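# Tuck chair under desk and park cart in bay

## Task

Roll the office chair fully beneath the desk so that it ends upright with every wheel on the floor. Bring the utility cart into the yellow-taped bay so all four of its wheels sit wholly inside the tape, none resting on the tape itself. The desk must stay close to its original spot, with its load still aboard and nothing overhanging any edge. The robot must not topple or finish leaning, or the task fails. At the end, release whatever is held and move the robot away.

## Robot and tools

Robot: TidyBot++, a single-arm mobile manipulator. The base is 0.54 m long, 0.50 m wide and 0.38 m tall and rides on four driven casters, so it can go forward, sideways and turn. On top sits one seven-joint arm (upper arm 0.42 m, forearm 0.31 m, hand 0.31 m) whose shoulder is 0.12 m ahead of the base centre at 0.68 m height. It ends in a two-finger gripper. Cameras: base_camera (fixed on the base, looking forward) and wrist_camera (looks along the hand).

Frames: the base frame has its origin on the floor below the base centre, x ahead, y to the left, z up, in metres. The odometry frame is the base frame as it was when the scene began. base_odometry counts wheel rotation only, so wheel slip shows up as fake travel and drift grows over many moves. Heading is in radians, left positive, within -3.142 to 3.142.

move: one action per call. Keys:
- base: an object of relative offsets measured from where the base currently is, along its own axes at command start. translate_m (metres, forward +, -2 to 2), strafe_m (metres, left +, -2 to 2), rotate_rad (radians, counter-clockwise from above +, -6.3 to 6.3). Translate and strafe together form one straight-line move.
- joints: absolute angle targets by name: joint_1_rad to joint_7_rad in radians, plus gripper_pos from 0 (open, about 85 mm gap) to 1 (closed, squeezing hard). Ranges: joint_2_rad within ±2.249, joint_4_rad within ±2.579, joint_6_rad within ±2.099; joints 1, 3, 5, 7 turn freely but take the short way, so give steps below half a turn. Note joint_1_rad positive turns the arm clockwise from above, the opposite sense to rotate_rad.
- target: an absolute hand pose, a flat list of seven numbers [x, y, z, qw, qx, qy, qz], position in metres in the base frame, same frame and format as the hand_pose result line. With target, joints may carry only gripper_pos.
- speeds: top-speed caps for this action, translate_m/strafe_m 0.05 to 0.5 m/s (name only one of the two when both are used), rotate_rad 0.1 to 1.57 rad/s.
- cameras: list of base_camera, wrist_camera or all; [] gives no images.
- blocking: true/omitted waits until everything rests; false returns in about half a second while motion continues.
A call with no action simply reports state and images. Unknown keys make the call invalid; out-of-range values get it refused, and a refusal or an unplanned stop cancels the rest of that reply's move/wait/finished_scene calls.

wait(seconds 0 to 10, cameras): lets time pass without new commands and reports state. stop(cameras): brakes every running motion. zoom_image(camera, region [x0, y0, x1, y1] in pixels, top-left origin, at most 504x504): enlarges part of the latest image. read_manual(section "licences") returns licence texts only. finished_scene(scene) takes the current scene number and ends it for good; the goal must hold with the robot gone.

Result lines: base_status, joint_status, hand_status give each motion's outcome: done, moving, off_target (rested short and may still push), stopped, contact_stop or time_out (an unplanned stop; target dropped), not_followed (a check withheld the arm), torque_fault, limit_stop_at_motor_heat. The move line summarises: done or the worst status. hand_pose is the actual pinch point pose; hand_target is where the commanded joints would put it. joint_positions, gripper_pos, base_odometry, base_tilt (degrees, forward and right positive), motor_effort (percent of max, with the peak of the last action in brackets), on_its_own (things the robot did uncommanded), earlier move (status of a non-blocking move), pictures (order of images), scene_time. Messages such as "joint command not followed", "pose unreachable", "ARM HIT", MOTOR HOT and OVER-TEMPERATURE FAULT flag problems.

Hand targets usually land within about 3 cm; to correct, shift the next target by (desired minus measured hand_pose). To freeze the hand after a target, resend hand_target, not hand_pose. Held loads make the arm sag. The hand cannot reach much above 0.94 m when pointing down. The arm does not avoid obstacles and keeps pressing if blocked.

What to avoid: approach anything, even what you mean to push, at crawl speed; contact at driving speed is a collision. A blocked base shoves until time_out and may still report done. Snagging the arm above about 0.6 m while driving, pulling or pushing sideways on a raised hand, or stretching far over nearby furniture can tip the robot; retract the arm or back off to recover a lean. Hard impacts can trip a torque fault, which freezes the arm for 10 s. Long holding or straining overheats motors. Do not drop things, release moving parts, slam items, push very hard or overload the gripper. Random tugs on held parts and nudges to loose objects may occur. Finish with the gripper open and the robot clear.

Each tool is called after "Call:" as name(argument=value, ...), one argument or row to a line, values as JSON.

## Session

Call:
move(
)

Scene clock: 0.00 s.
base_odometry: x=+0.000 y=+0.000 heading=+0.000
base_tilt: forward=-0.1 right=+0.5
base_status: not commanded
joint_positions: joint_1_rad=+0.019 joint_2_rad=-0.347 joint_3_rad=+3.163 joint_4_rad=-2.534 joint_5_rad=+0.039 joint_6_rad=-0.909 joint_7_rad=+1.553 gripper_pos=+0.000
joint_status: not commanded
motor_effort: joint_1_rad=+0 joint_2_rad=-1 joint_3_rad=+0 joint_4_rad=+14 joint_5_rad=+0 joint_6_rad=+0 joint_7_rad=+1
hand_pose: x=+0.2468 y=-0.0124 z=+0.5852 quat_wxyz=(+0.012, +1.000, -0.017, +0.023) (m; base frame)
hand_target: x=+0.2479 y=-0.0124 z=+0.5857 quat_wxyz=(+0.012, +0.999, -0.017, +0.024) (m; base frame)
hand_status: not commanded
pictures: base_camera, wrist_camera

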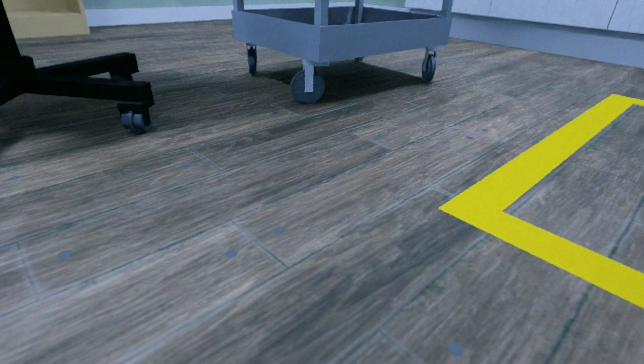

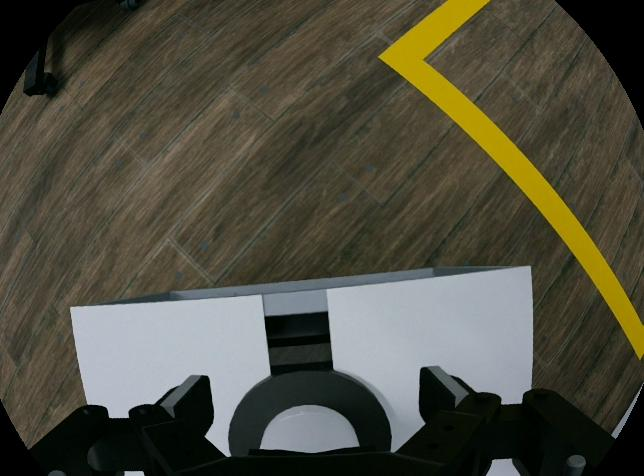

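Call:
move(
  joints={"joint_6_rad":0.3},
)

Call:
move(
  joints={"joint_1_rad":-1.0},
  cameras=["wrist_camera"],
)

Call:
move(
  joints={"joint_1_rad":1.0},
  cameras=["wrist_camera"],
)

Scene clock: 10.00 s.
move: done
base_odometry: x=+0.000 y=+0.000 heading=+0.000
base_tilt: forward=-0.1 right=+0.5
base_status: not commanded
joint_positions: joint_1_rad=+0.019 joint_2_rad=-0.348 joint_3_rad=+3.163 joint_4_rad=-2.534 joint_5_rad=+0.039 joint_6_rad=+0.253 joint_7_rad=+1.553 gripper_pos=+0.000
joint_status: all done
motor_effort: joint_1_rad=+0(1) joint_2_rad=-6(7) joint_3_rad=+0(1) joint_4_rad=+18(19) joint_5_rad=+0(1) joint_6_rad=+9(9) joint_7_rad=+1(1)
hand_pose: x=+0.5235 y=-0.0122 z=+0.7856 quat_wxyz=(+0.010, +0.823, -0.007, +0.568) (m; base frame)
hand_target: x=+0.5290 y=-0.0120 z=+0.8006 quat_wxyz=(+0.010, +0.809, -0.007, +0.588) (m; base frame)
hand_status: not commanded
pictures: base_camera, wrist_camera

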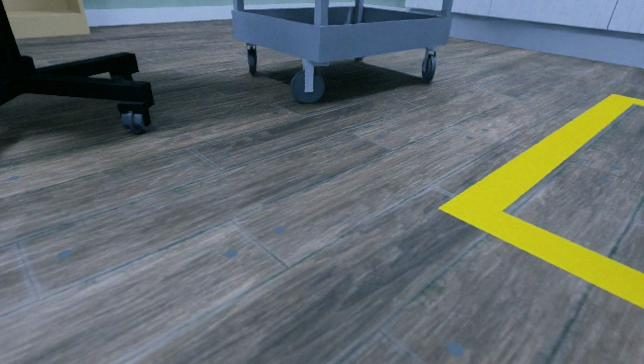

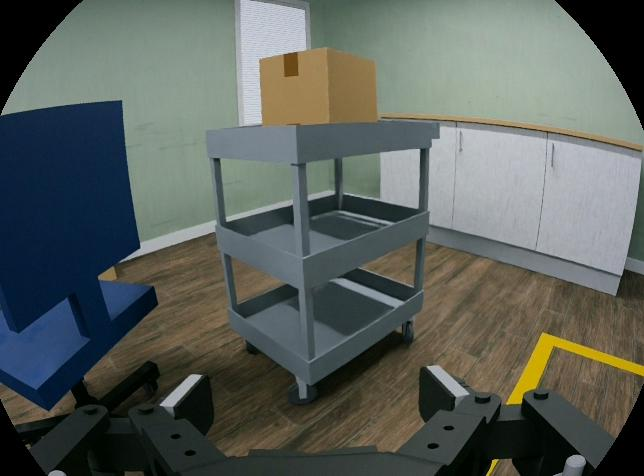

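Scene clock: 12.30 s.
move: done
base_odometry: x=+0.000 y=+0.000 heading=+0.000
base_tilt: forward=+0.0 right=+0.4
base_status: not commanded
joint_positions: joint_1_rad=-0.977 joint_2_rad=-0.348 joint_3_rad=+3.163 joint_4_rad=-2.534 joint_5_rad=+0.039 joint_6_rad=+0.254 joint_7_rad=+1.553 gripper_pos=+0.000
joint_status: all done
motor_effort: joint_1_rad=+0(2) joint_2_rad=-6(7) joint_3_rad=+0(1) joint_4_rad=+18(19) joint_5_rad=+0(1) joint_6_rad=+8(9) joint_7_rad=+0(1)
hand_pose: x=+0.3492 y=+0.3330 z=+0.7858 quat_wxyz=(-0.263, +0.726, +0.387, +0.504) (m; base frame)
hand_target: x=+0.3442 y=+0.3429 z=+0.8006 quat_wxyz=(-0.278, +0.709, +0.389, +0.518) (m; base frame)
hand_status: not commanded
pictures: wrist_camera

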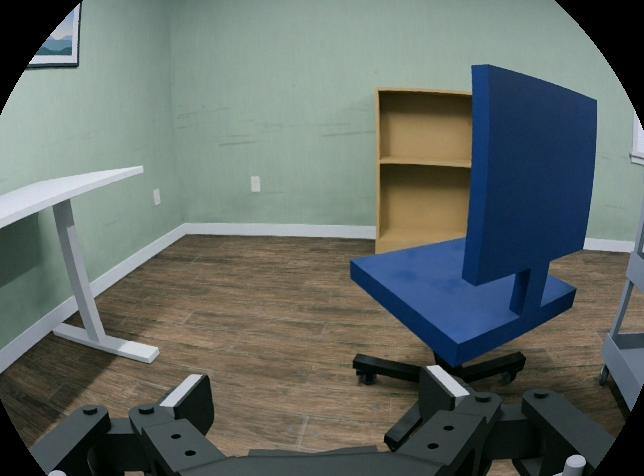

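Scene clock: 15.40 s.
move: done
base_odometry: x=+0.000 y=+0.000 heading=+0.000
base_tilt: forward=-0.1 right=+0.4
base_status: not commanded
joint_positions: joint_1_rad=+0.977 joint_2_rad=-0.348 joint_3_rad=+3.163 joint_4_rad=-2.534 joint_5_rad=+0.039 joint_6_rad=+0.254 joint_7_rad=+1.553 gripper_pos=+0.000
joint_status: all done
motor_effort: joint_1_rad=+0(2) joint_2_rad=-6(7) joint_3_rad=-1(1) joint_4_rad=+19(19) joint_5_rad=+0(1) joint_6_rad=+8(9) joint_7_rad=+0(1)
hand_pose: x=+0.3417 y=-0.3381 z=+0.7860 quat_wxyz=(+0.271, +0.727, -0.386, +0.500) (m; base frame)
hand_target: x=+0.3371 y=-0.3474 z=+0.8006 quat_wxyz=(+0.285, +0.710, -0.387, +0.514) (m; base frame)
hand_status: not commanded
pictures: wrist_camera

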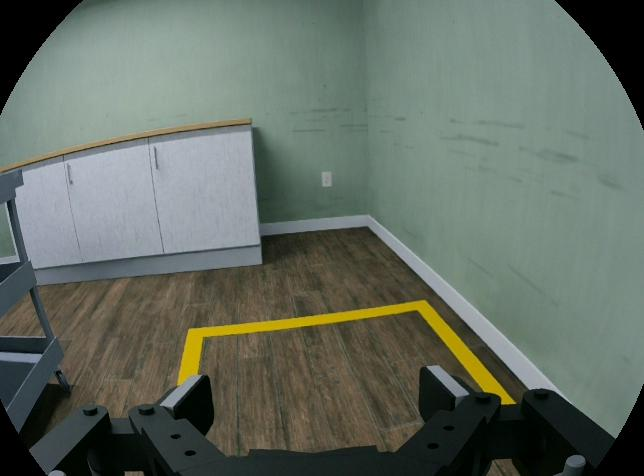

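Call:
move(
  joints={"joint_1_rad":1.7,"joint_6_rad":0.0},
)

Call:
move(
  joints={"joint_1_rad":0.0},
  cameras=[],
)

Call:
move(
  joints={"joint_1_rad":-1.7,"joint_6_rad":0.3},
  cameras=["wrist_camera"],
)

Call:
move(
  joints={"joint_1_rad":-2.4},
  cameras=["wrist_camera"],
)

Scene clock: 24.37 s.
move: done
base_odometry: x=+0.000 y=+0.000 heading=+0.000
base_tilt: forward=-0.1 right=+0.5
base_status: not commanded
joint_positions: joint_1_rad=+1.677 joint_2_rad=-0.348 joint_3_rad=+3.163 joint_4_rad=-2.534 joint_5_rad=+0.039 joint_6_rad=+0.039 joint_7_rad=+1.553 gripper_pos=+0.000
joint_status: all done
motor_effort: joint_1_rad=+0(1) joint_2_rad=-4(7) joint_3_rad=+0(1) joint_4_rad=+18(19) joint_5_rad=+0(1) joint_6_rad=+7(9) joint_7_rad=+1(1)
hand_pose: x=+0.0732 y=-0.3718 z=+0.7263 quat_wxyz=(+0.359, +0.587, -0.654, +0.314) (m; base frame)
hand_target: x=+0.0653 y=-0.3647 z=+0.7174 quat_wxyz=(+0.350, +0.585, -0.668, +0.299) (m; base frame)
hand_status: not commanded
pictures: base_camera, wrist_camera

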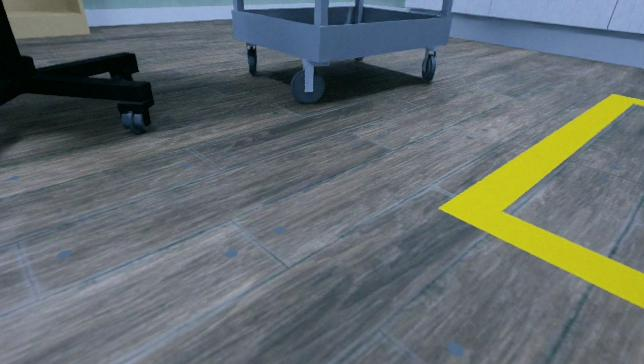

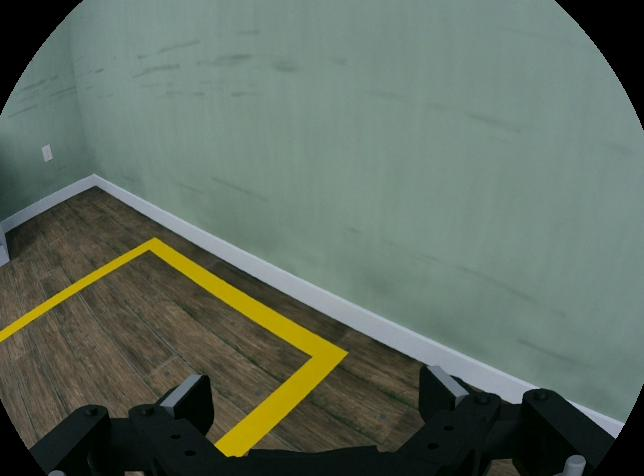

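Scene clock: 27.27 s.
move: done
base_odometry: x=+0.000 y=+0.000 heading=+0.000
base_tilt: forward=-0.1 right=+0.4
base_status: not commanded
joint_positions: joint_1_rad=+0.023 joint_2_rad=-0.348 joint_3_rad=+3.163 joint_4_rad=-2.534 joint_5_rad=+0.039 joint_6_rad=+0.036 joint_7_rad=+1.553 gripper_pos=+0.000
joint_status: all done
motor_effort: joint_1_rad=+0(2) joint_2_rad=-6(7) joint_3_rad=+0(1) joint_4_rad=+18(19) joint_5_rad=+0(1) joint_6_rad=+7(8) joint_7_rad=+1(1)
hand_pose: x=+0.4929 y=-0.0146 z=+0.7256 quat_wxyz=(+0.011, +0.880, -0.011, +0.476) (m; base frame)
hand_target: x=+0.4876 y=-0.0063 z=+0.7174 quat_wxyz=(+0.006, +0.888, -0.001, +0.461) (m; base frame)
hand_status: not commanded
pictures: none
No camera images: "cameras" was empty.

Scene clock: 30.17 s.
move: done
base_odometry: x=+0.000 y=+0.000 heading=+0.000
base_tilt: forward=-0.2 right=+0.4
base_status: not commanded
joint_positions: joint_1_rad=-1.677 joint_2_rad=-0.348 joint_3_rad=+3.163 joint_4_rad=-2.534 joint_5_rad=+0.039 joint_6_rad=+0.251 joint_7_rad=+1.553 gripper_pos=+0.000
joint_status: all done
motor_effort: joint_1_rad=+0(2) joint_2_rad=-6(7) joint_3_rad=+0(1) joint_4_rad=+20(20) joint_5_rad=+0(1) joint_6_rad=+8(9) joint_7_rad=+1(1)
hand_pose: x=+0.0806 y=+0.4027 z=+0.7852 quat_wxyz=(-0.419, +0.550, +0.613, +0.383) (m; base frame)
hand_target: x=+0.0703 y=+0.4073 z=+0.8005 quat_wxyz=(-0.439, +0.533, +0.608, +0.391) (m; base frame)
hand_status: not commanded
pictures: wrist_camera

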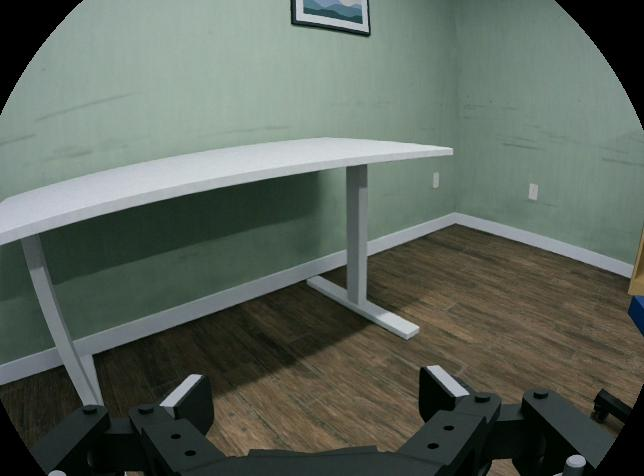

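Scene clock: 32.13 s.
move: done
base_odometry: x=+0.000 y=+0.000 heading=+0.000
base_tilt: forward=-0.1 right=+0.5
base_status: not commanded
joint_positions: joint_1_rad=-2.377 joint_2_rad=-0.348 joint_3_rad=+3.163 joint_4_rad=-2.534 joint_5_rad=+0.039 joint_6_rad=+0.253 joint_7_rad=+1.553 gripper_pos=+0.000
joint_status: all done
motor_effort: joint_1_rad=+1(2) joint_2_rad=-6(7) joint_3_rad=+0(1) joint_4_rad=+18(19) joint_5_rad=+0(1) joint_6_rad=+8(9) joint_7_rad=+1(1)
hand_pose: x=-0.1700 y=+0.2834 z=+0.7857 quat_wxyz=(-0.525, +0.306, +0.764, +0.216) (m; base frame)
hand_target: x=-0.1806 y=+0.2802 z=+0.8005 quat_wxyz=(-0.547, +0.292, +0.754, +0.217) (m; base frame)
hand_status: not commanded
pictures: wrist_camera

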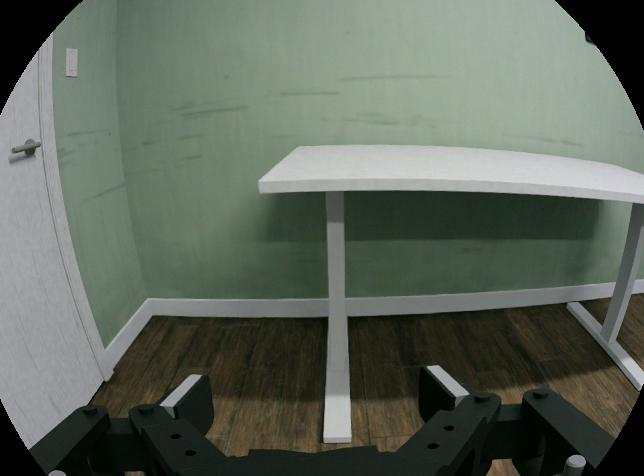

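Call:
move(
  base={"rotate_rad":-2.3},
  joints={"joint_1_rad":0.0,"joint_6_rad":-0.9},
  cameras=["wrist_camera"],
)

Call:
move(
  base={"translate_m":0.155,"strafe_m":1.479},
  cameras=["wrist_camera"],
)

Call:
move(
  joints={"joint_1_rad":-2.0,"joint_6_rad":0.3},
)

Scene clock: 160.80 s.
move: done
base_odometry: x=+0.000 y=+0.000 heading=-2.299
base_tilt: forward=-0.1 right=+0.5
base_status: done
joint_positions: joint_1_rad=-0.024 joint_2_rad=-0.348 joint_3_rad=+3.163 joint_4_rad=-2.534 joint_5_rad=+0.039 joint_6_rad=-0.855 joint_7_rad=+1.553 gripper_pos=+0.000
joint_status: all done
motor_effort: joint_1_rad=+0(3) joint_2_rad=-2(7) joint_3_rad=+0(1) joint_4_rad=+14(19) joint_5_rad=+0(1) joint_6_rad=+1(8) joint_7_rad=+1(1)
hand_pose: x=+0.2639 y=-0.0065 z=+0.5864 quat_wxyz=(+0.011, +0.999, +0.005, +0.050) (m; base frame)
hand_target: x=+0.2508 y=-0.0100 z=+0.5859 quat_wxyz=(+0.012, +0.999, -0.007, +0.029) (m; base frame)
hand_status: not commanded
pictures: wrist_camera

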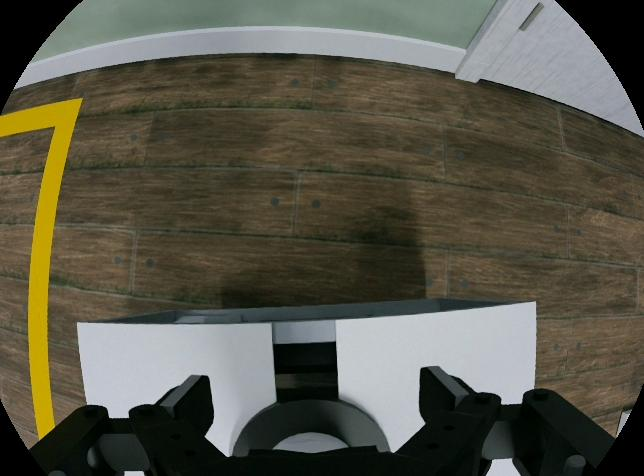

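Scene clock: 164.37 s.
move: done
base_odometry: x=+1.001 y=-1.100 heading=-2.300
base_tilt: forward=-0.1 right=+0.4
base_status: done
joint_positions: joint_1_rad=-0.023 joint_2_rad=-0.348 joint_3_rad=+3.163 joint_4_rad=-2.534 joint_5_rad=+0.039 joint_6_rad=-0.860 joint_7_rad=+1.553 gripper_pos=+0.000
joint_status: not commanded
motor_effort: joint_1_rad=+0(1) joint_2_rad=-2(2) joint_3_rad=+0(1) joint_4_rad=+14(15) joint_5_rad=+0(1) joint_6_rad=+1(1) joint_7_rad=+1(1)
hand_pose: x=+0.2625 y=-0.0067 z=+0.5862 quat_wxyz=(+0.011, +0.999, +0.004, +0.048) (m; base frame)
hand_target: x=+0.2508 y=-0.0100 z=+0.5859 quat_wxyz=(+0.012, +0.999, -0.007, +0.029) (m; base frame)
hand_status: not commanded
pictures: wrist_camera

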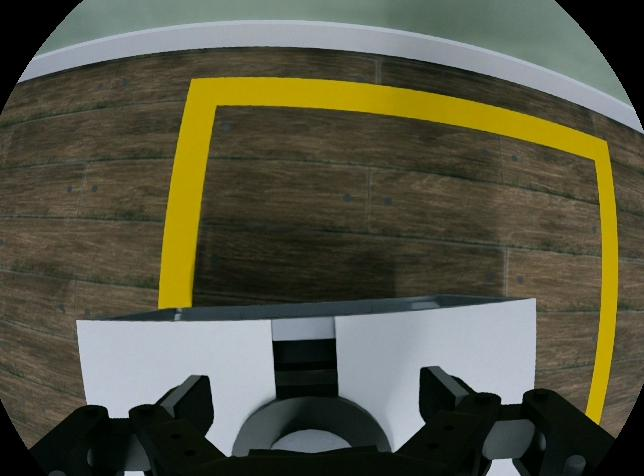

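Scene clock: 167.50 s.
move: done
base_odometry: x=+1.001 y=-1.100 heading=-2.300
base_tilt: forward=-0.1 right=+0.4
base_status: not commanded
joint_positions: joint_1_rad=-1.977 joint_2_rad=-0.348 joint_3_rad=+3.163 joint_4_rad=-2.534 joint_5_rad=+0.039 joint_6_rad=+0.249 joint_7_rad=+1.553 gripper_pos=+0.000
joint_status: all done
motor_effort: joint_1_rad=+0(2) joint_2_rad=-5(7) joint_3_rad=+0(1) joint_4_rad=+19(19) joint_5_rad=+0(1) joint_6_rad=+8(9) joint_7_rad=+0(1)
hand_pose: x=-0.0366 y=+0.3731 z=+0.7845 quat_wxyz=(-0.471, +0.453, +0.689, +0.315) (m; base frame)
hand_target: x=-0.0478 y=+0.3747 z=+0.8006 quat_wxyz=(-0.493, +0.436, +0.681, +0.321) (m; base frame)
hand_status: not commanded
pictures: base_camera, wrist_camera

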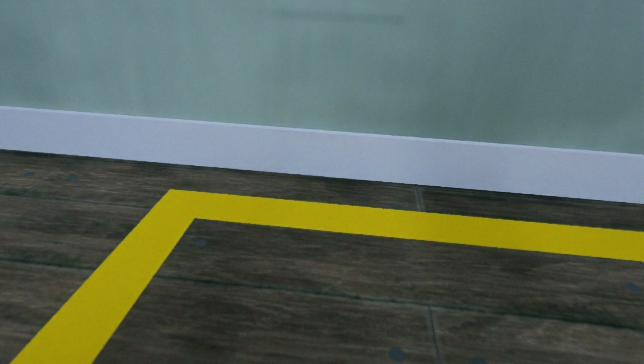

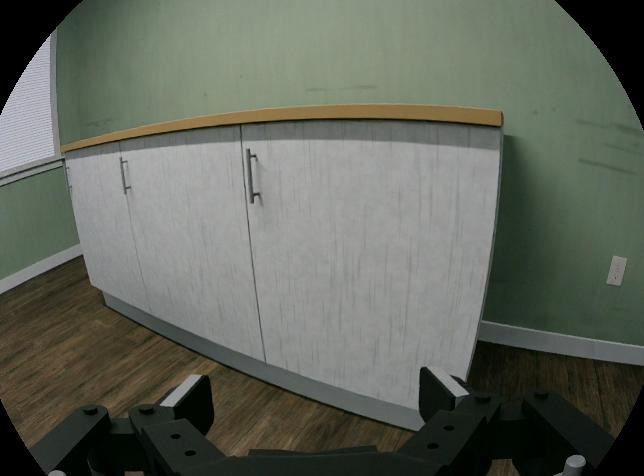

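Call:
move(
  base={"strafe_m":0.531},
  joints={"joint_1_rad":3.0},
  cameras=[],
)

Call:
move(
  base={"translate_m":-1.869,"strafe_m":0.141},
  cameras=["base_camera"],
)

Call:
move(
  joints={"joint_1_rad":1.0},
)

Scene clock: 199.87 s.
move: done
base_odometry: x=+1.397 y=-1.454 heading=-2.300
base_tilt: forward=-0.1 right=+0.4
base_status: done
joint_positions: joint_1_rad=-3.260 joint_2_rad=-0.346 joint_3_rad=+3.164 joint_4_rad=-2.534 joint_5_rad=+0.039 joint_6_rad=+0.255 joint_7_rad=+1.553 gripper_pos=+0.000
joint_status: all done
motor_effort: joint_1_rad=+0(1) joint_2_rad=-6(8) joint_3_rad=+0(2) joint_4_rad=+19(20) joint_5_rad=+0(1) joint_6_rad=+8(9) joint_7_rad=+0(1)
hand_pose: x=-0.2838 y=-0.0429 z=+0.7859 quat_wxyz=(-0.568, -0.049, +0.821, -0.029) (m; base frame)
hand_target: x=-0.2876 y=-0.0537 z=+0.8006 quat_wxyz=(-0.587, -0.058, +0.807, -0.038) (m; base frame)
hand_status: not commanded
pictures: none
No camera images: "cameras" was empty.

Scene clock: 204.00 s.
move: done
base_odometry: x=+2.748 y=-0.155 heading=-2.300
base_tilt: forward=-0.1 right=+0.4
base_status: done
joint_positions: joint_1_rad=-3.261 joint_2_rad=-0.346 joint_3_rad=+3.164 joint_4_rad=-2.534 joint_5_rad=+0.039 joint_6_rad=+0.257 joint_7_rad=+1.553 gripper_pos=+0.000
joint_status: not commanded
motor_effort: joint_1_rad=+0(1) joint_2_rad=-5(9) joint_3_rad=+1(1) joint_4_rad=+19(20) joint_5_rad=+0(1) joint_6_rad=+8(9) joint_7_rad=+1(1)
hand_pose: x=-0.2840 y=-0.0432 z=+0.7862 quat_wxyz=(-0.568, -0.049, +0.821, -0.029) (m; base frame)
hand_target: x=-0.2876 y=-0.0537 z=+0.8006 quat_wxyz=(-0.587, -0.058, +0.807, -0.038) (m; base frame)
hand_status: not commanded
pictures: base_camera

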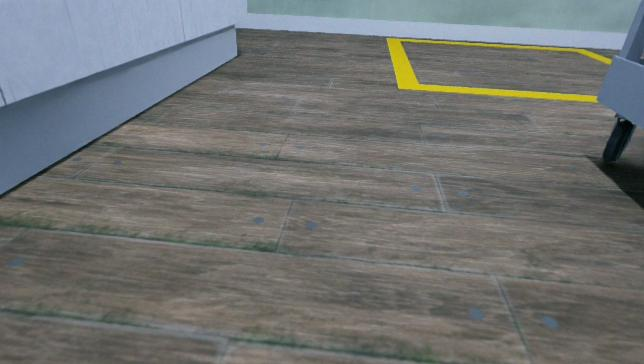

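Scene clock: 207.10 s.
move: done
base_odometry: x=+2.748 y=-0.155 heading=-2.300
base_tilt: forward=-0.1 right=+0.5
base_status: not commanded
joint_positions: joint_1_rad=-5.260 joint_2_rad=-0.346 joint_3_rad=+3.164 joint_4_rad=-2.534 joint_5_rad=+0.039 joint_6_rad=+0.257 joint_7_rad=+1.553 gripper_pos=+0.000
joint_status: all done
motor_effort: joint_1_rad=+0(2) joint_2_rad=-5(7) joint_3_rad=+0(1) joint_4_rad=+19(19) joint_5_rad=+0(0) joint_6_rad=+8(9) joint_7_rad=+0(1)
hand_pose: x=+0.3258 y=-0.3486 z=+0.7862 quat_wxyz=(-0.282, -0.717, +0.403, -0.494) (m; base frame)
hand_target: x=+0.3371 y=-0.3474 z=+0.8006 quat_wxyz=(-0.285, -0.710, +0.387, -0.514) (m; base frame)
hand_status: not commanded
pictures: base_camera, wrist_camera

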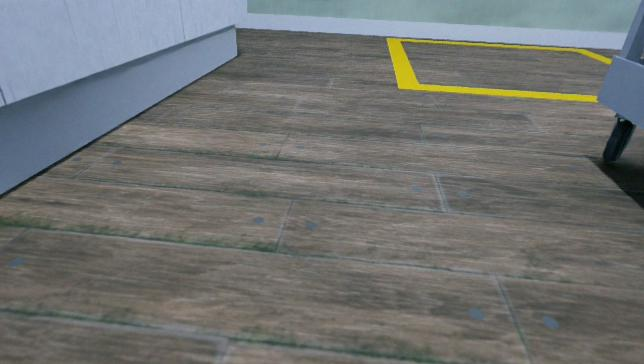

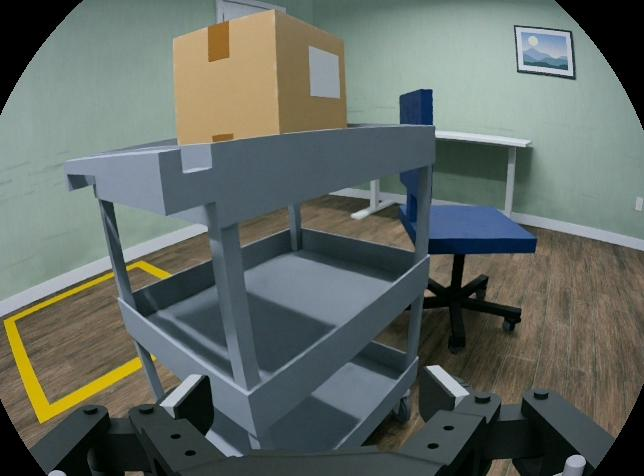

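Call:
move(
  base={"rotate_rad":-0.1},
  joints={"joint_1_rad":3.0},
  cameras=[],
)

Call:
move(
  base={"translate_m":0.123,"strafe_m":-0.797},
)

Scene clock: 243.13 s.
move: done
base_odometry: x=+2.748 y=-0.155 heading=-2.400
base_tilt: forward=-0.1 right=+0.5
base_status: done
joint_positions: joint_1_rad=-3.306 joint_2_rad=-0.346 joint_3_rad=+3.164 joint_4_rad=-2.534 joint_5_rad=+0.039 joint_6_rad=+0.257 joint_7_rad=+1.553 gripper_pos=+0.000
joint_status: all done
motor_effort: joint_1_rad=+0(2) joint_2_rad=-6(7) joint_3_rad=+0(1) joint_4_rad=+19(19) joint_5_rad=+0(1) joint_6_rad=+8(9) joint_7_rad=+1(1)
hand_pose: x=-0.2816 y=-0.0614 z=+0.7862 quat_wxyz=(-0.567, -0.068, +0.820, -0.042) (m; base frame)
hand_target: x=-0.2876 y=-0.0537 z=+0.8006 quat_wxyz=(-0.587, -0.058, +0.807, -0.038) (m; base frame)
hand_status: not commanded
pictures: none
No camera images: "cameras" was empty.

Scene clock: 245.80 s.
move: done
base_odometry: x=+2.119 y=+0.350 heading=-2.401
base_tilt: forward=-0.1 right=+0.5
base_status: done
joint_positions: joint_1_rad=-3.303 joint_2_rad=-0.346 joint_3_rad=+3.164 joint_4_rad=-2.534 joint_5_rad=+0.039 joint_6_rad=+0.257 joint_7_rad=+1.553 gripper_pos=+0.000
joint_status: not commanded
motor_effort: joint_1_rad=+0(1) joint_2_rad=-6(7) joint_3_rad=+0(2) joint_4_rad=+19(19) joint_5_rad=+0(1) joint_6_rad=+8(9) joint_7_rad=+1(1)
hand_pose: x=-0.2818 y=-0.0603 z=+0.7862 quat_wxyz=(-0.568, -0.066, +0.820, -0.041) (m; base frame)
hand_target: x=-0.2876 y=-0.0537 z=+0.8006 quat_wxyz=(-0.587, -0.058, +0.807, -0.038) (m; base frame)
hand_status: not commanded
pictures: base_camera, wrist_camera

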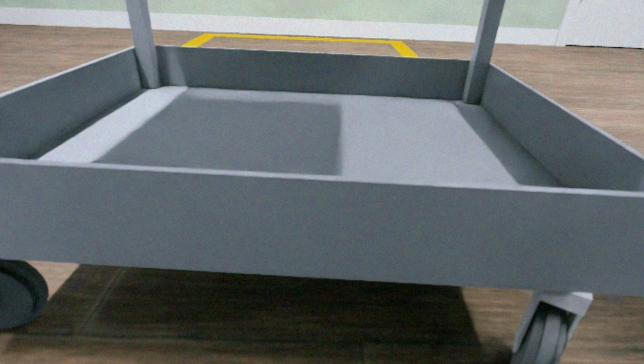

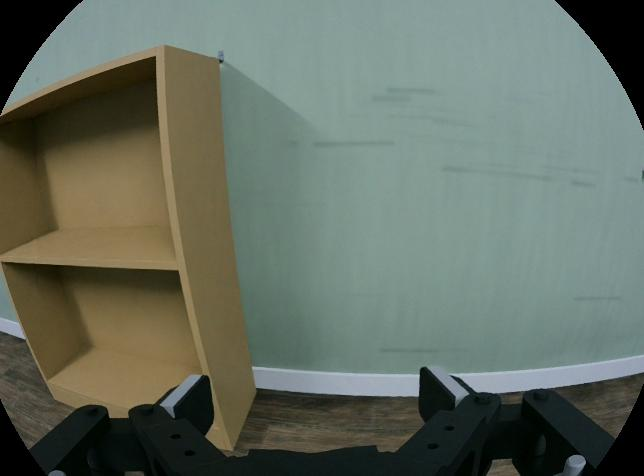

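Call:
move(
  base={"translate_m":0.3},
  speeds={"translate_m":0.06},
  cameras=[],
)

Call:
move(
  base={"translate_m":0.45},
  speeds={"translate_m":0.1},
  cameras=["base_camera"],
)

Scene clock: 262.23 s.
move: done
base_odometry: x=+1.898 y=+0.148 heading=-2.401
base_tilt: forward=-0.1 right=+0.4
base_status: done
joint_positions: joint_1_rad=-3.303 joint_2_rad=-0.346 joint_3_rad=+3.164 joint_4_rad=-2.534 joint_5_rad=+0.039 joint_6_rad=+0.257 joint_7_rad=+1.553 gripper_pos=+0.000
joint_status: not commanded
motor_effort: joint_1_rad=+0(1) joint_2_rad=-6(9) joint_3_rad=+0(1) joint_4_rad=+19(20) joint_5_rad=+0(1) joint_6_rad=+7(9) joint_7_rad=+1(1)
hand_pose: x=-0.2818 y=-0.0603 z=+0.7862 quat_wxyz=(-0.568, -0.066, +0.820, -0.041) (m; base frame)
hand_target: x=-0.2876 y=-0.0537 z=+0.8006 quat_wxyz=(-0.587, -0.058, +0.807, -0.038) (m; base frame)
hand_status: not commanded
pictures: none
No camera images: "cameras" was empty.

Scene clock: 267.37 s.
move: done
base_odometry: x=+1.565 y=-0.156 heading=-2.400
base_tilt: forward=-0.1 right=+0.4
base_status: done
joint_positions: joint_1_rad=-3.303 joint_2_rad=-0.347 joint_3_rad=+3.164 joint_4_rad=-2.534 joint_5_rad=+0.039 joint_6_rad=+0.258 joint_7_rad=+1.553 gripper_pos=+0.000
joint_status: not commanded
motor_effort: joint_1_rad=+0(1) joint_2_rad=-6(8) joint_3_rad=+0(1) joint_4_rad=+19(20) joint_5_rad=+0(0) joint_6_rad=+8(9) joint_7_rad=+0(1)
hand_pose: x=-0.2818 y=-0.0603 z=+0.7867 quat_wxyz=(-0.568, -0.066, +0.819, -0.041) (m; base frame)
hand_target: x=-0.2876 y=-0.0537 z=+0.8006 quat_wxyz=(-0.587, -0.058, +0.807, -0.038) (m; base frame)
hand_status: not commanded
pictures: base_camera

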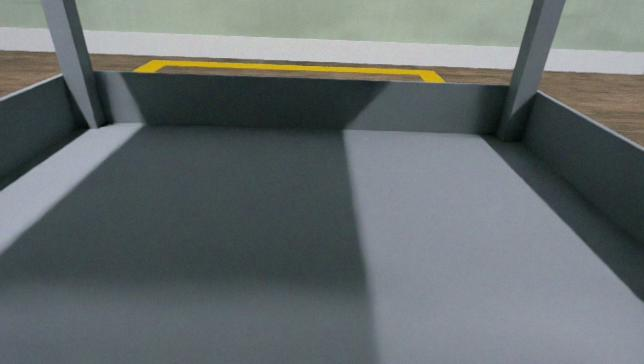

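Call:
move(
  base={"translate_m":0.66},
  speeds={"translate_m":0.12},
  cameras=["base_camera"],
)

Call:
move(
  joints={"joint_1_rad":1.2},
)

Call:
move(
  joints={"joint_1_rad":-1.2},
)

Scene clock: 282.10 s.
move: done
base_odometry: x=+1.079 y=-0.601 heading=-2.400
base_tilt: forward=-0.1 right=+0.4
base_status: done
joint_positions: joint_1_rad=-3.303 joint_2_rad=-0.348 joint_3_rad=+3.164 joint_4_rad=-2.534 joint_5_rad=+0.039 joint_6_rad=+0.258 joint_7_rad=+1.553 gripper_pos=+0.000
joint_status: not commanded
motor_effort: joint_1_rad=+0(1) joint_2_rad=-6(9) joint_3_rad=+0(1) joint_4_rad=+18(20) joint_5_rad=+0(1) joint_6_rad=+8(9) joint_7_rad=+1(1)
hand_pose: x=-0.2818 y=-0.0603 z=+0.7872 quat_wxyz=(-0.569, -0.066, +0.819, -0.042) (m; base frame)
hand_target: x=-0.2876 y=-0.0537 z=+0.8006 quat_wxyz=(-0.587, -0.058, +0.807, -0.038) (m; base frame)
hand_status: not commanded
pictures: base_camera

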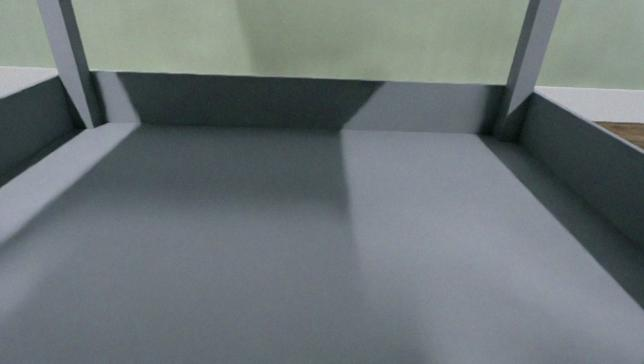

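Scene clock: 285.07 s.
move: off_target
base_odometry: x=+1.079 y=-0.601 heading=-2.400
base_tilt: forward=-0.2 right=+0.4
base_status: not commanded
joint_positions: joint_1_rad=-5.031 joint_2_rad=-0.348 joint_3_rad=+3.185 joint_4_rad=-2.534 joint_5_rad=+0.039 joint_6_rad=+0.258 joint_7_rad=+1.553 gripper_pos=+0.000
joint_status: joint_1_rad off_target (ended at -5.031, target -5.083)
motor_effort: joint_1_rad=-5(5) joint_2_rad=-9(9) joint_3_rad=-5(6) joint_4_rad=+20(20) joint_5_rad=+1(2) joint_6_rad=+9(10) joint_7_rad=+0(1)
hand_pose: x=+0.2333 y=-0.3891 z=+0.7872 quat_wxyz=(-0.340, -0.660, +0.489, -0.458) (m; base frame)
hand_target: x=+0.2637 y=-0.3838 z=+0.8006 quat_wxyz=(-0.335, -0.668, +0.456, -0.483) (m; base frame)
hand_status: not commanded
pictures: base_camera, wrist_camera

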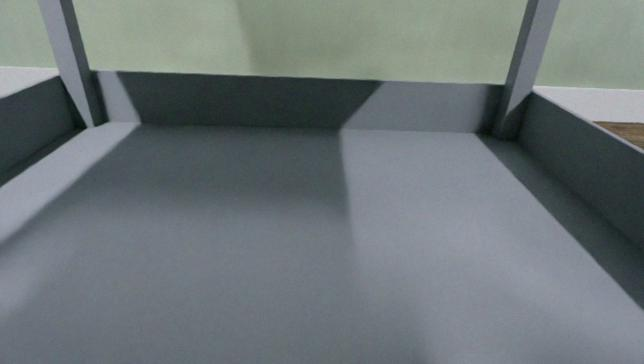

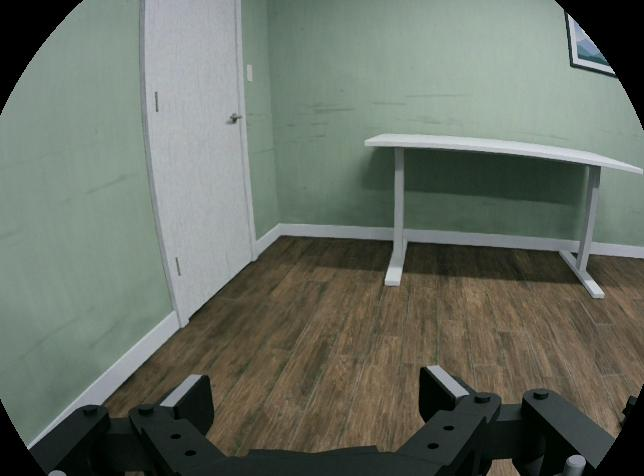

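Scene clock: 288.47 s.
move: done
base_odometry: x=+1.079 y=-0.601 heading=-2.400
base_tilt: forward=-0.1 right=+0.4
base_status: not commanded
joint_positions: joint_1_rad=-7.460 joint_2_rad=-0.346 joint_3_rad=+3.170 joint_4_rad=-2.533 joint_5_rad=+0.039 joint_6_rad=+0.270 joint_7_rad=+1.553 gripper_pos=+0.000
joint_status: all done
motor_effort: joint_1_rad=+0(11) joint_2_rad=-5(10) joint_3_rad=+0(12) joint_4_rad=+19(20) joint_5_rad=+0(4) joint_6_rad=+8(9) joint_7_rad=+0(1)
hand_pose: x=+0.2818 y=+0.3729 z=+0.7902 quat_wxyz=(+0.315, -0.682, -0.452, -0.481) (m; base frame)
hand_target: x=+0.2716 y=+0.3808 z=+0.8006 quat_wxyz=(+0.329, -0.667, -0.457, -0.488) (m; base frame)
hand_status: not commanded
pictures: base_camera, wrist_camera

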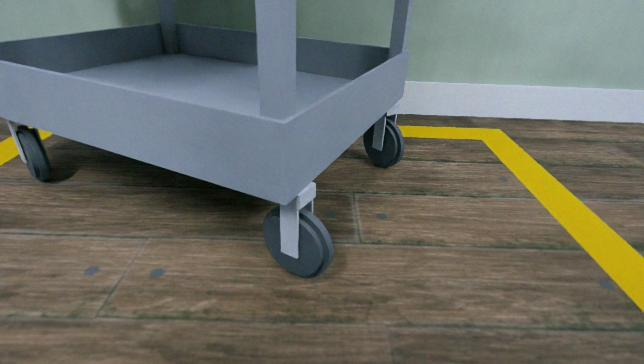

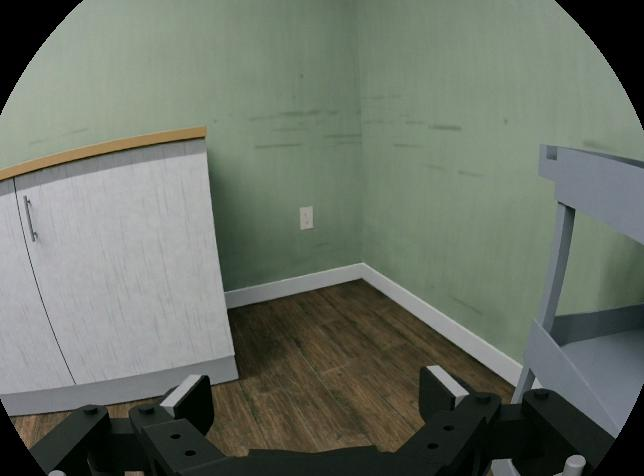

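Call:
move(
  base={"translate_m":-0.35},
  cameras=[],
)

Call:
move(
  joints={"joint_1_rad":0.0},
)

Call:
move(
  base={"strafe_m":0.75},
  cameras=["base_camera"],
)

Scene clock: 309.50 s.
move: done
base_odometry: x=+1.337 y=-0.364 heading=-2.400
base_tilt: forward=-0.1 right=+0.4
base_status: done
joint_positions: joint_1_rad=-7.464 joint_2_rad=-0.347 joint_3_rad=+3.163 joint_4_rad=-2.533 joint_5_rad=+0.039 joint_6_rad=+0.270 joint_7_rad=+1.553 gripper_pos=+0.000
joint_status: not commanded
motor_effort: joint_1_rad=+0(2) joint_2_rad=-6(8) joint_3_rad=+0(2) joint_4_rad=+18(20) joint_5_rad=+0(1) joint_6_rad=+8(9) joint_7_rad=+0(1)
hand_pose: x=+0.2776 y=+0.3746 z=+0.7905 quat_wxyz=(+0.317, -0.679, -0.456, -0.480) (m; base frame)
hand_target: x=+0.2716 y=+0.3808 z=+0.8006 quat_wxyz=(+0.329, -0.667, -0.457, -0.488) (m; base frame)
hand_status: not commanded
pictures: none
No camera images: "cameras" was empty.

Scene clock: 311.97 s.
move: done
base_odometry: x=+1.337 y=-0.364 heading=-2.400
base_tilt: forward=-0.1 right=+0.5
base_status: not commanded
joint_positions: joint_1_rad=-6.306 joint_2_rad=-0.347 joint_3_rad=+3.163 joint_4_rad=-2.533 joint_5_rad=+0.039 joint_6_rad=+0.270 joint_7_rad=+1.553 gripper_pos=+0.000
joint_status: all done
motor_effort: joint_1_rad=+0(2) joint_2_rad=-6(7) joint_3_rad=+0(1) joint_4_rad=+18(19) joint_5_rad=+0(1) joint_6_rad=+7(9) joint_7_rad=+1(1)
hand_pose: x=+0.5257 y=+0.0048 z=+0.7905 quat_wxyz=(+0.002, -0.818, -0.010, -0.575) (m; base frame)
hand_target: x=+0.5292 y=-0.0042 z=+0.8006 quat_wxyz=(-0.004, -0.809, -0.001, -0.588) (m; base frame)
hand_status: not commanded
pictures: base_camera, wrist_camera

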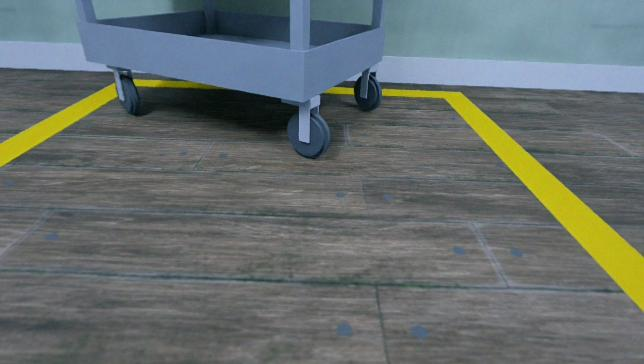

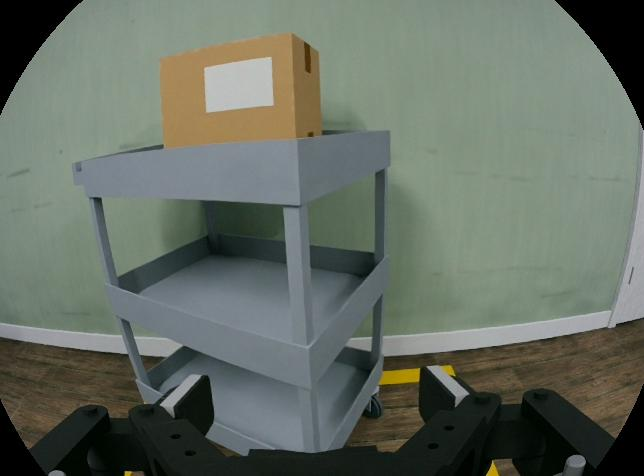

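Scene clock: 314.43 s.
move: done
base_odometry: x=+1.844 y=-0.917 heading=-2.400
base_tilt: forward=-0.2 right=+0.5
base_status: done
joint_positions: joint_1_rad=-6.304 joint_2_rad=-0.347 joint_3_rad=+3.163 joint_4_rad=-2.533 joint_5_rad=+0.039 joint_6_rad=+0.270 joint_7_rad=+1.553 gripper_pos=+0.000
joint_status: not commanded
motor_effort: joint_1_rad=+0(1) joint_2_rad=-6(7) joint_3_rad=+0(2) joint_4_rad=+18(20) joint_5_rad=+0(1) joint_6_rad=+8(9) joint_7_rad=+1(1)
hand_pose: x=+0.5257 y=+0.0040 z=+0.7905 quat_wxyz=(+0.002, -0.818, -0.009, -0.575) (m; base frame)
hand_target: x=+0.5292 y=-0.0042 z=+0.8006 quat_wxyz=(-0.004, -0.809, -0.001, -0.588) (m; base frame)
hand_status: not commanded
pictures: base_camera

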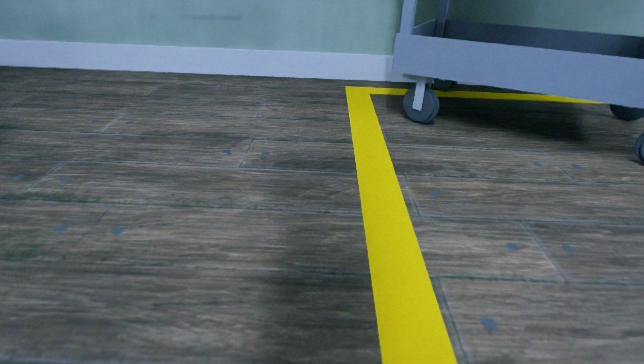

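Call:
move(
  joints={"joint_1_rad":0.0,"joint_2_rad":0.822,"joint_4_rad":-2.477,"joint_6_rad":1.73,"joint_7_rad":1.57},
  base={"strafe_m":-0.73},
)

Scene clock: 357.67 s.
move: done
base_odometry: x=+1.350 y=-0.379 heading=-2.399
base_tilt: forward=+0.0 right=+0.4
base_status: done
joint_positions: joint_1_rad=-6.288 joint_2_rad=+0.810 joint_3_rad=+3.164 joint_4_rad=-2.503 joint_5_rad=+0.039 joint_6_rad=+1.680 joint_7_rad=+1.553 gripper_pos=+0.000
joint_status: all done
motor_effort: joint_1_rad=+0(3) joint_2_rad=-30(32) joint_3_rad=+0(3) joint_4_rad=+2(19) joint_5_rad=+0(2) joint_6_rad=+8(9) joint_7_rad=+0(1)
hand_pose: x=+0.6809 y=+0.0064 z=+0.6424 quat_wxyz=(+0.012, -0.729, -0.007, -0.685) (m; base frame)
hand_target: x=+0.6893 y=+0.0045 z=+0.6580 quat_wxyz=(+0.005, -0.707, -0.011, -0.708) (m; base frame)
hand_status: not commanded
pictures: base_camera, wrist_camera

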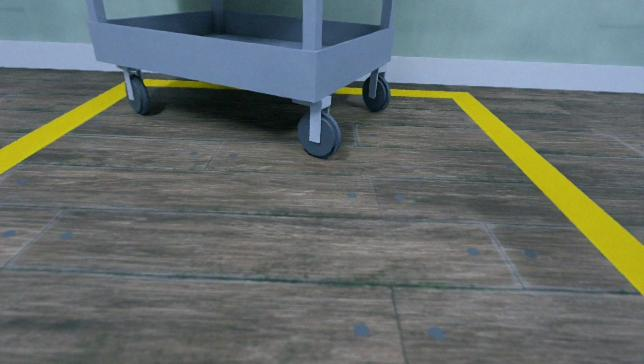

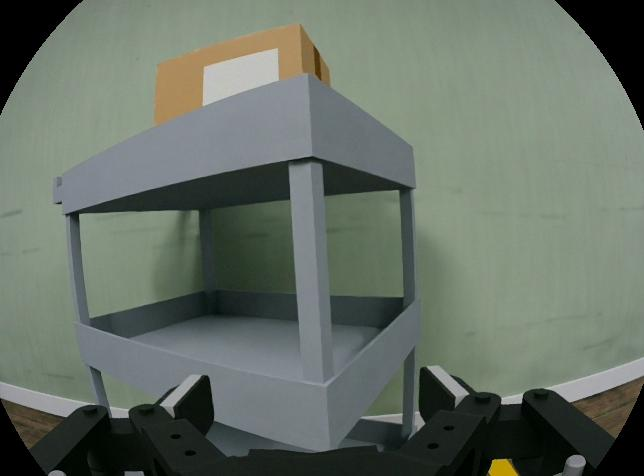

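Call:
move(
  base={"translate_m":0.19},
  speeds={"translate_m":0.1},
)

Scene clock: 367.73 s.
move: done
base_odometry: x=+1.210 y=-0.508 heading=-2.399
base_tilt: forward=-0.1 right=+0.4
base_status: done
joint_positions: joint_1_rad=-6.288 joint_2_rad=+0.812 joint_3_rad=+3.164 joint_4_rad=-2.496 joint_5_rad=+0.039 joint_6_rad=+1.684 joint_7_rad=+1.553 gripper_pos=+0.000
joint_status: not commanded
motor_effort: joint_1_rad=+0(1) joint_2_rad=-29(31) joint_3_rad=-1(1) joint_4_rad=+2(4) joint_5_rad=+0(1) joint_6_rad=+9(9) joint_7_rad=+0(1)
hand_pose: x=+0.6831 y=+0.0064 z=+0.6443 quat_wxyz=(+0.012, -0.726, -0.007, -0.688) (m; base frame)
hand_target: x=+0.6893 y=+0.0045 z=+0.6580 quat_wxyz=(+0.005, -0.707, -0.011, -0.708) (m; base frame)
hand_status: not commanded
pictures: base_camera, wrist_camera

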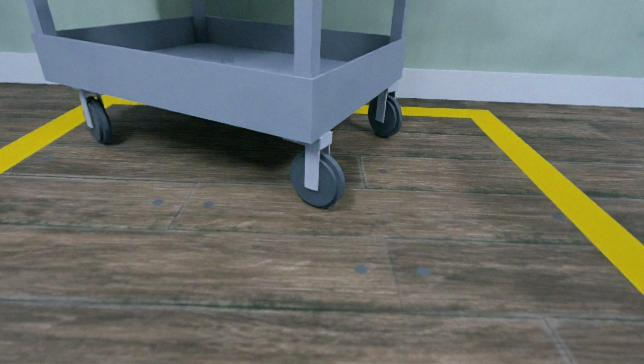

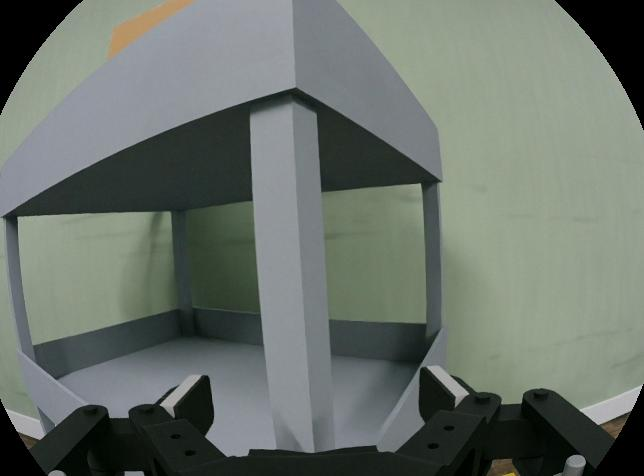

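Call:
move(
  base={"translate_m":0.045,"strafe_m":0.006},
  speeds={"translate_m":0.06},
  cameras=[],
)

Call:
move(
  joints={"gripper_pos":0.7},
)

Scene clock: 377.47 s.
move: done
base_odometry: x=+1.181 y=-0.543 heading=-2.399
base_tilt: forward=-0.1 right=+0.4
base_status: done
joint_positions: joint_1_rad=-6.288 joint_2_rad=+0.813 joint_3_rad=+3.164 joint_4_rad=-2.495 joint_5_rad=+0.039 joint_6_rad=+1.685 joint_7_rad=+1.553 gripper_pos=+0.000
joint_status: not commanded
motor_effort: joint_1_rad=+0(1) joint_2_rad=-30(31) joint_3_rad=-1(2) joint_4_rad=+3(4) joint_5_rad=+0(0) joint_6_rad=+8(9) joint_7_rad=+1(1)
hand_pose: x=+0.6834 y=+0.0064 z=+0.6444 quat_wxyz=(+0.012, -0.726, -0.007, -0.688) (m; base frame)
hand_target: x=+0.6893 y=+0.0045 z=+0.6580 quat_wxyz=(+0.005, -0.707, -0.011, -0.708) (m; base frame)
hand_status: not commanded
pictures: none
No camera images: "cameras" was empty.

Scene clock: 378.40 s.
move: done
base_odometry: x=+1.181 y=-0.543 heading=-2.399
base_tilt: forward=-0.1 right=+0.4
base_status: not commanded
joint_positions: joint_1_rad=-6.288 joint_2_rad=+0.813 joint_3_rad=+3.161 joint_4_rad=-2.495 joint_5_rad=+0.040 joint_6_rad=+1.685 joint_7_rad=+1.553 gripper_pos=+0.677
joint_status: all done
motor_effort: joint_1_rad=+1(5) joint_2_rad=-30(31) joint_3_rad=-1(3) joint_4_rad=+4(6) joint_5_rad=+1(5) joint_6_rad=+9(9) joint_7_rad=+0(1)
hand_pose: x=+0.6834 y=+0.0081 z=+0.6446 quat_wxyz=(+0.014, -0.725, -0.007, -0.688) (m; base frame)
hand_target: x=+0.6893 y=+0.0045 z=+0.6580 quat_wxyz=(+0.005, -0.707, -0.011, -0.708) (m; base frame)
hand_status: not commanded
pictures: base_camera, wrist_camera

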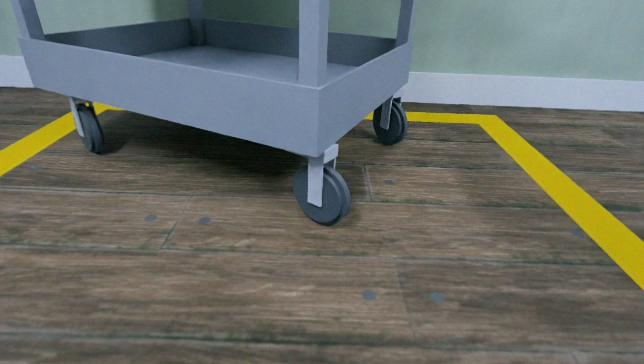

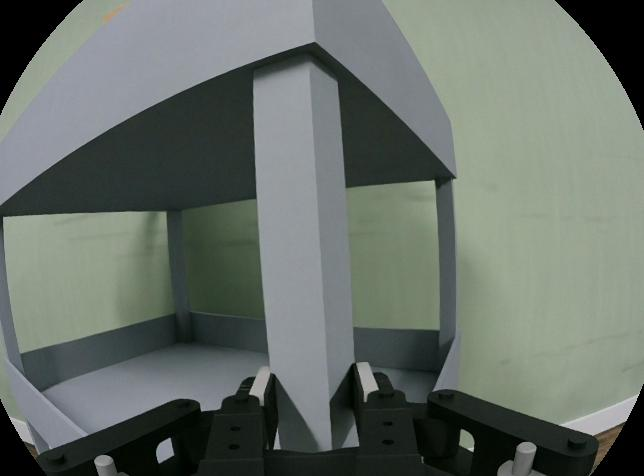

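Call:
move(
  joints={"gripper_pos":0.85},
  cameras=[],
)

Call:
move(
  base={"translate_m":-0.24,"strafe_m":-0.12},
  speeds={"translate_m":0.06},
)

Scene clock: 389.73 s.
move: off_target
base_odometry: x=+1.181 y=-0.543 heading=-2.399
base_tilt: forward=-0.1 right=+0.5
base_status: not commanded
joint_positions: joint_1_rad=-6.288 joint_2_rad=+0.813 joint_3_rad=+3.161 joint_4_rad=-2.495 joint_5_rad=+0.040 joint_6_rad=+1.685 joint_7_rad=+1.553 gripper_pos=+0.680
joint_status: gripper_pos off_target (ended at +0.680, target +0.850)
motor_effort: joint_1_rad=+1(1) joint_2_rad=-31(31) joint_3_rad=-1(2) joint_4_rad=+4(5) joint_5_rad=+1(1) joint_6_rad=+9(10) joint_7_rad=+0(0)
hand_pose: x=+0.6834 y=+0.0081 z=+0.6446 quat_wxyz=(+0.014, -0.725, -0.007, -0.688) (m; base frame)
hand_target: x=+0.6893 y=+0.0045 z=+0.6580 quat_wxyz=(+0.005, -0.707, -0.011, -0.708) (m; base frame)
hand_status: not commanded
pictures: none
No camera images: "cameras" was empty.

Scene clock: 394.70 s.
move: done
base_odometry: x=+1.276 y=-0.292 heading=-2.399
base_tilt: forward=-0.1 right=+0.4
base_status: done
joint_positions: joint_1_rad=-6.290 joint_2_rad=+0.821 joint_3_rad=+3.160 joint_4_rad=-2.484 joint_5_rad=+0.036 joint_6_rad=+1.690 joint_7_rad=+1.553 gripper_pos=+0.754
joint_status: not commanded
on_its_own: gripper_pos moved +0.073 toward your old target +0.850
motor_effort: joint_1_rad=+1(6) joint_2_rad=-30(34) joint_3_rad=-1(3) joint_4_rad=+5(7) joint_5_rad=-1(6) joint_6_rad=+8(12) joint_7_rad=-1(1)
hand_pose: x=+0.6868 y=+0.0087 z=+0.6444 quat_wxyz=(+0.014, -0.723, -0.007, -0.691) (m; base frame)
hand_target: x=+0.6893 y=+0.0045 z=+0.6580 quat_wxyz=(+0.005, -0.707, -0.011, -0.708) (m; base frame)
hand_status: not commanded
pictures: base_camera, wrist_camera

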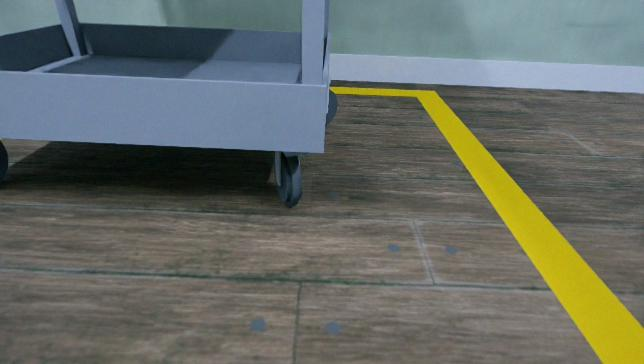

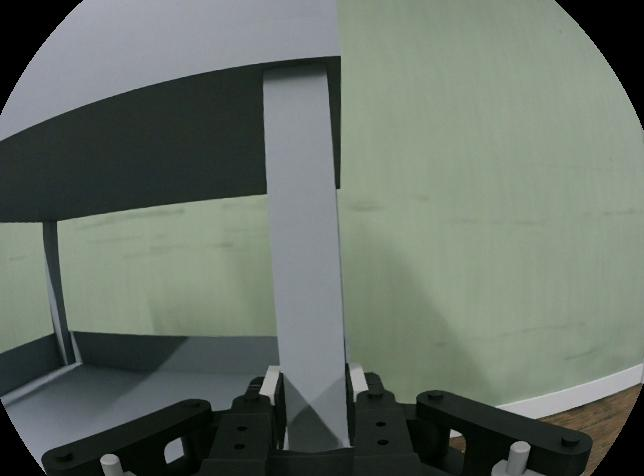

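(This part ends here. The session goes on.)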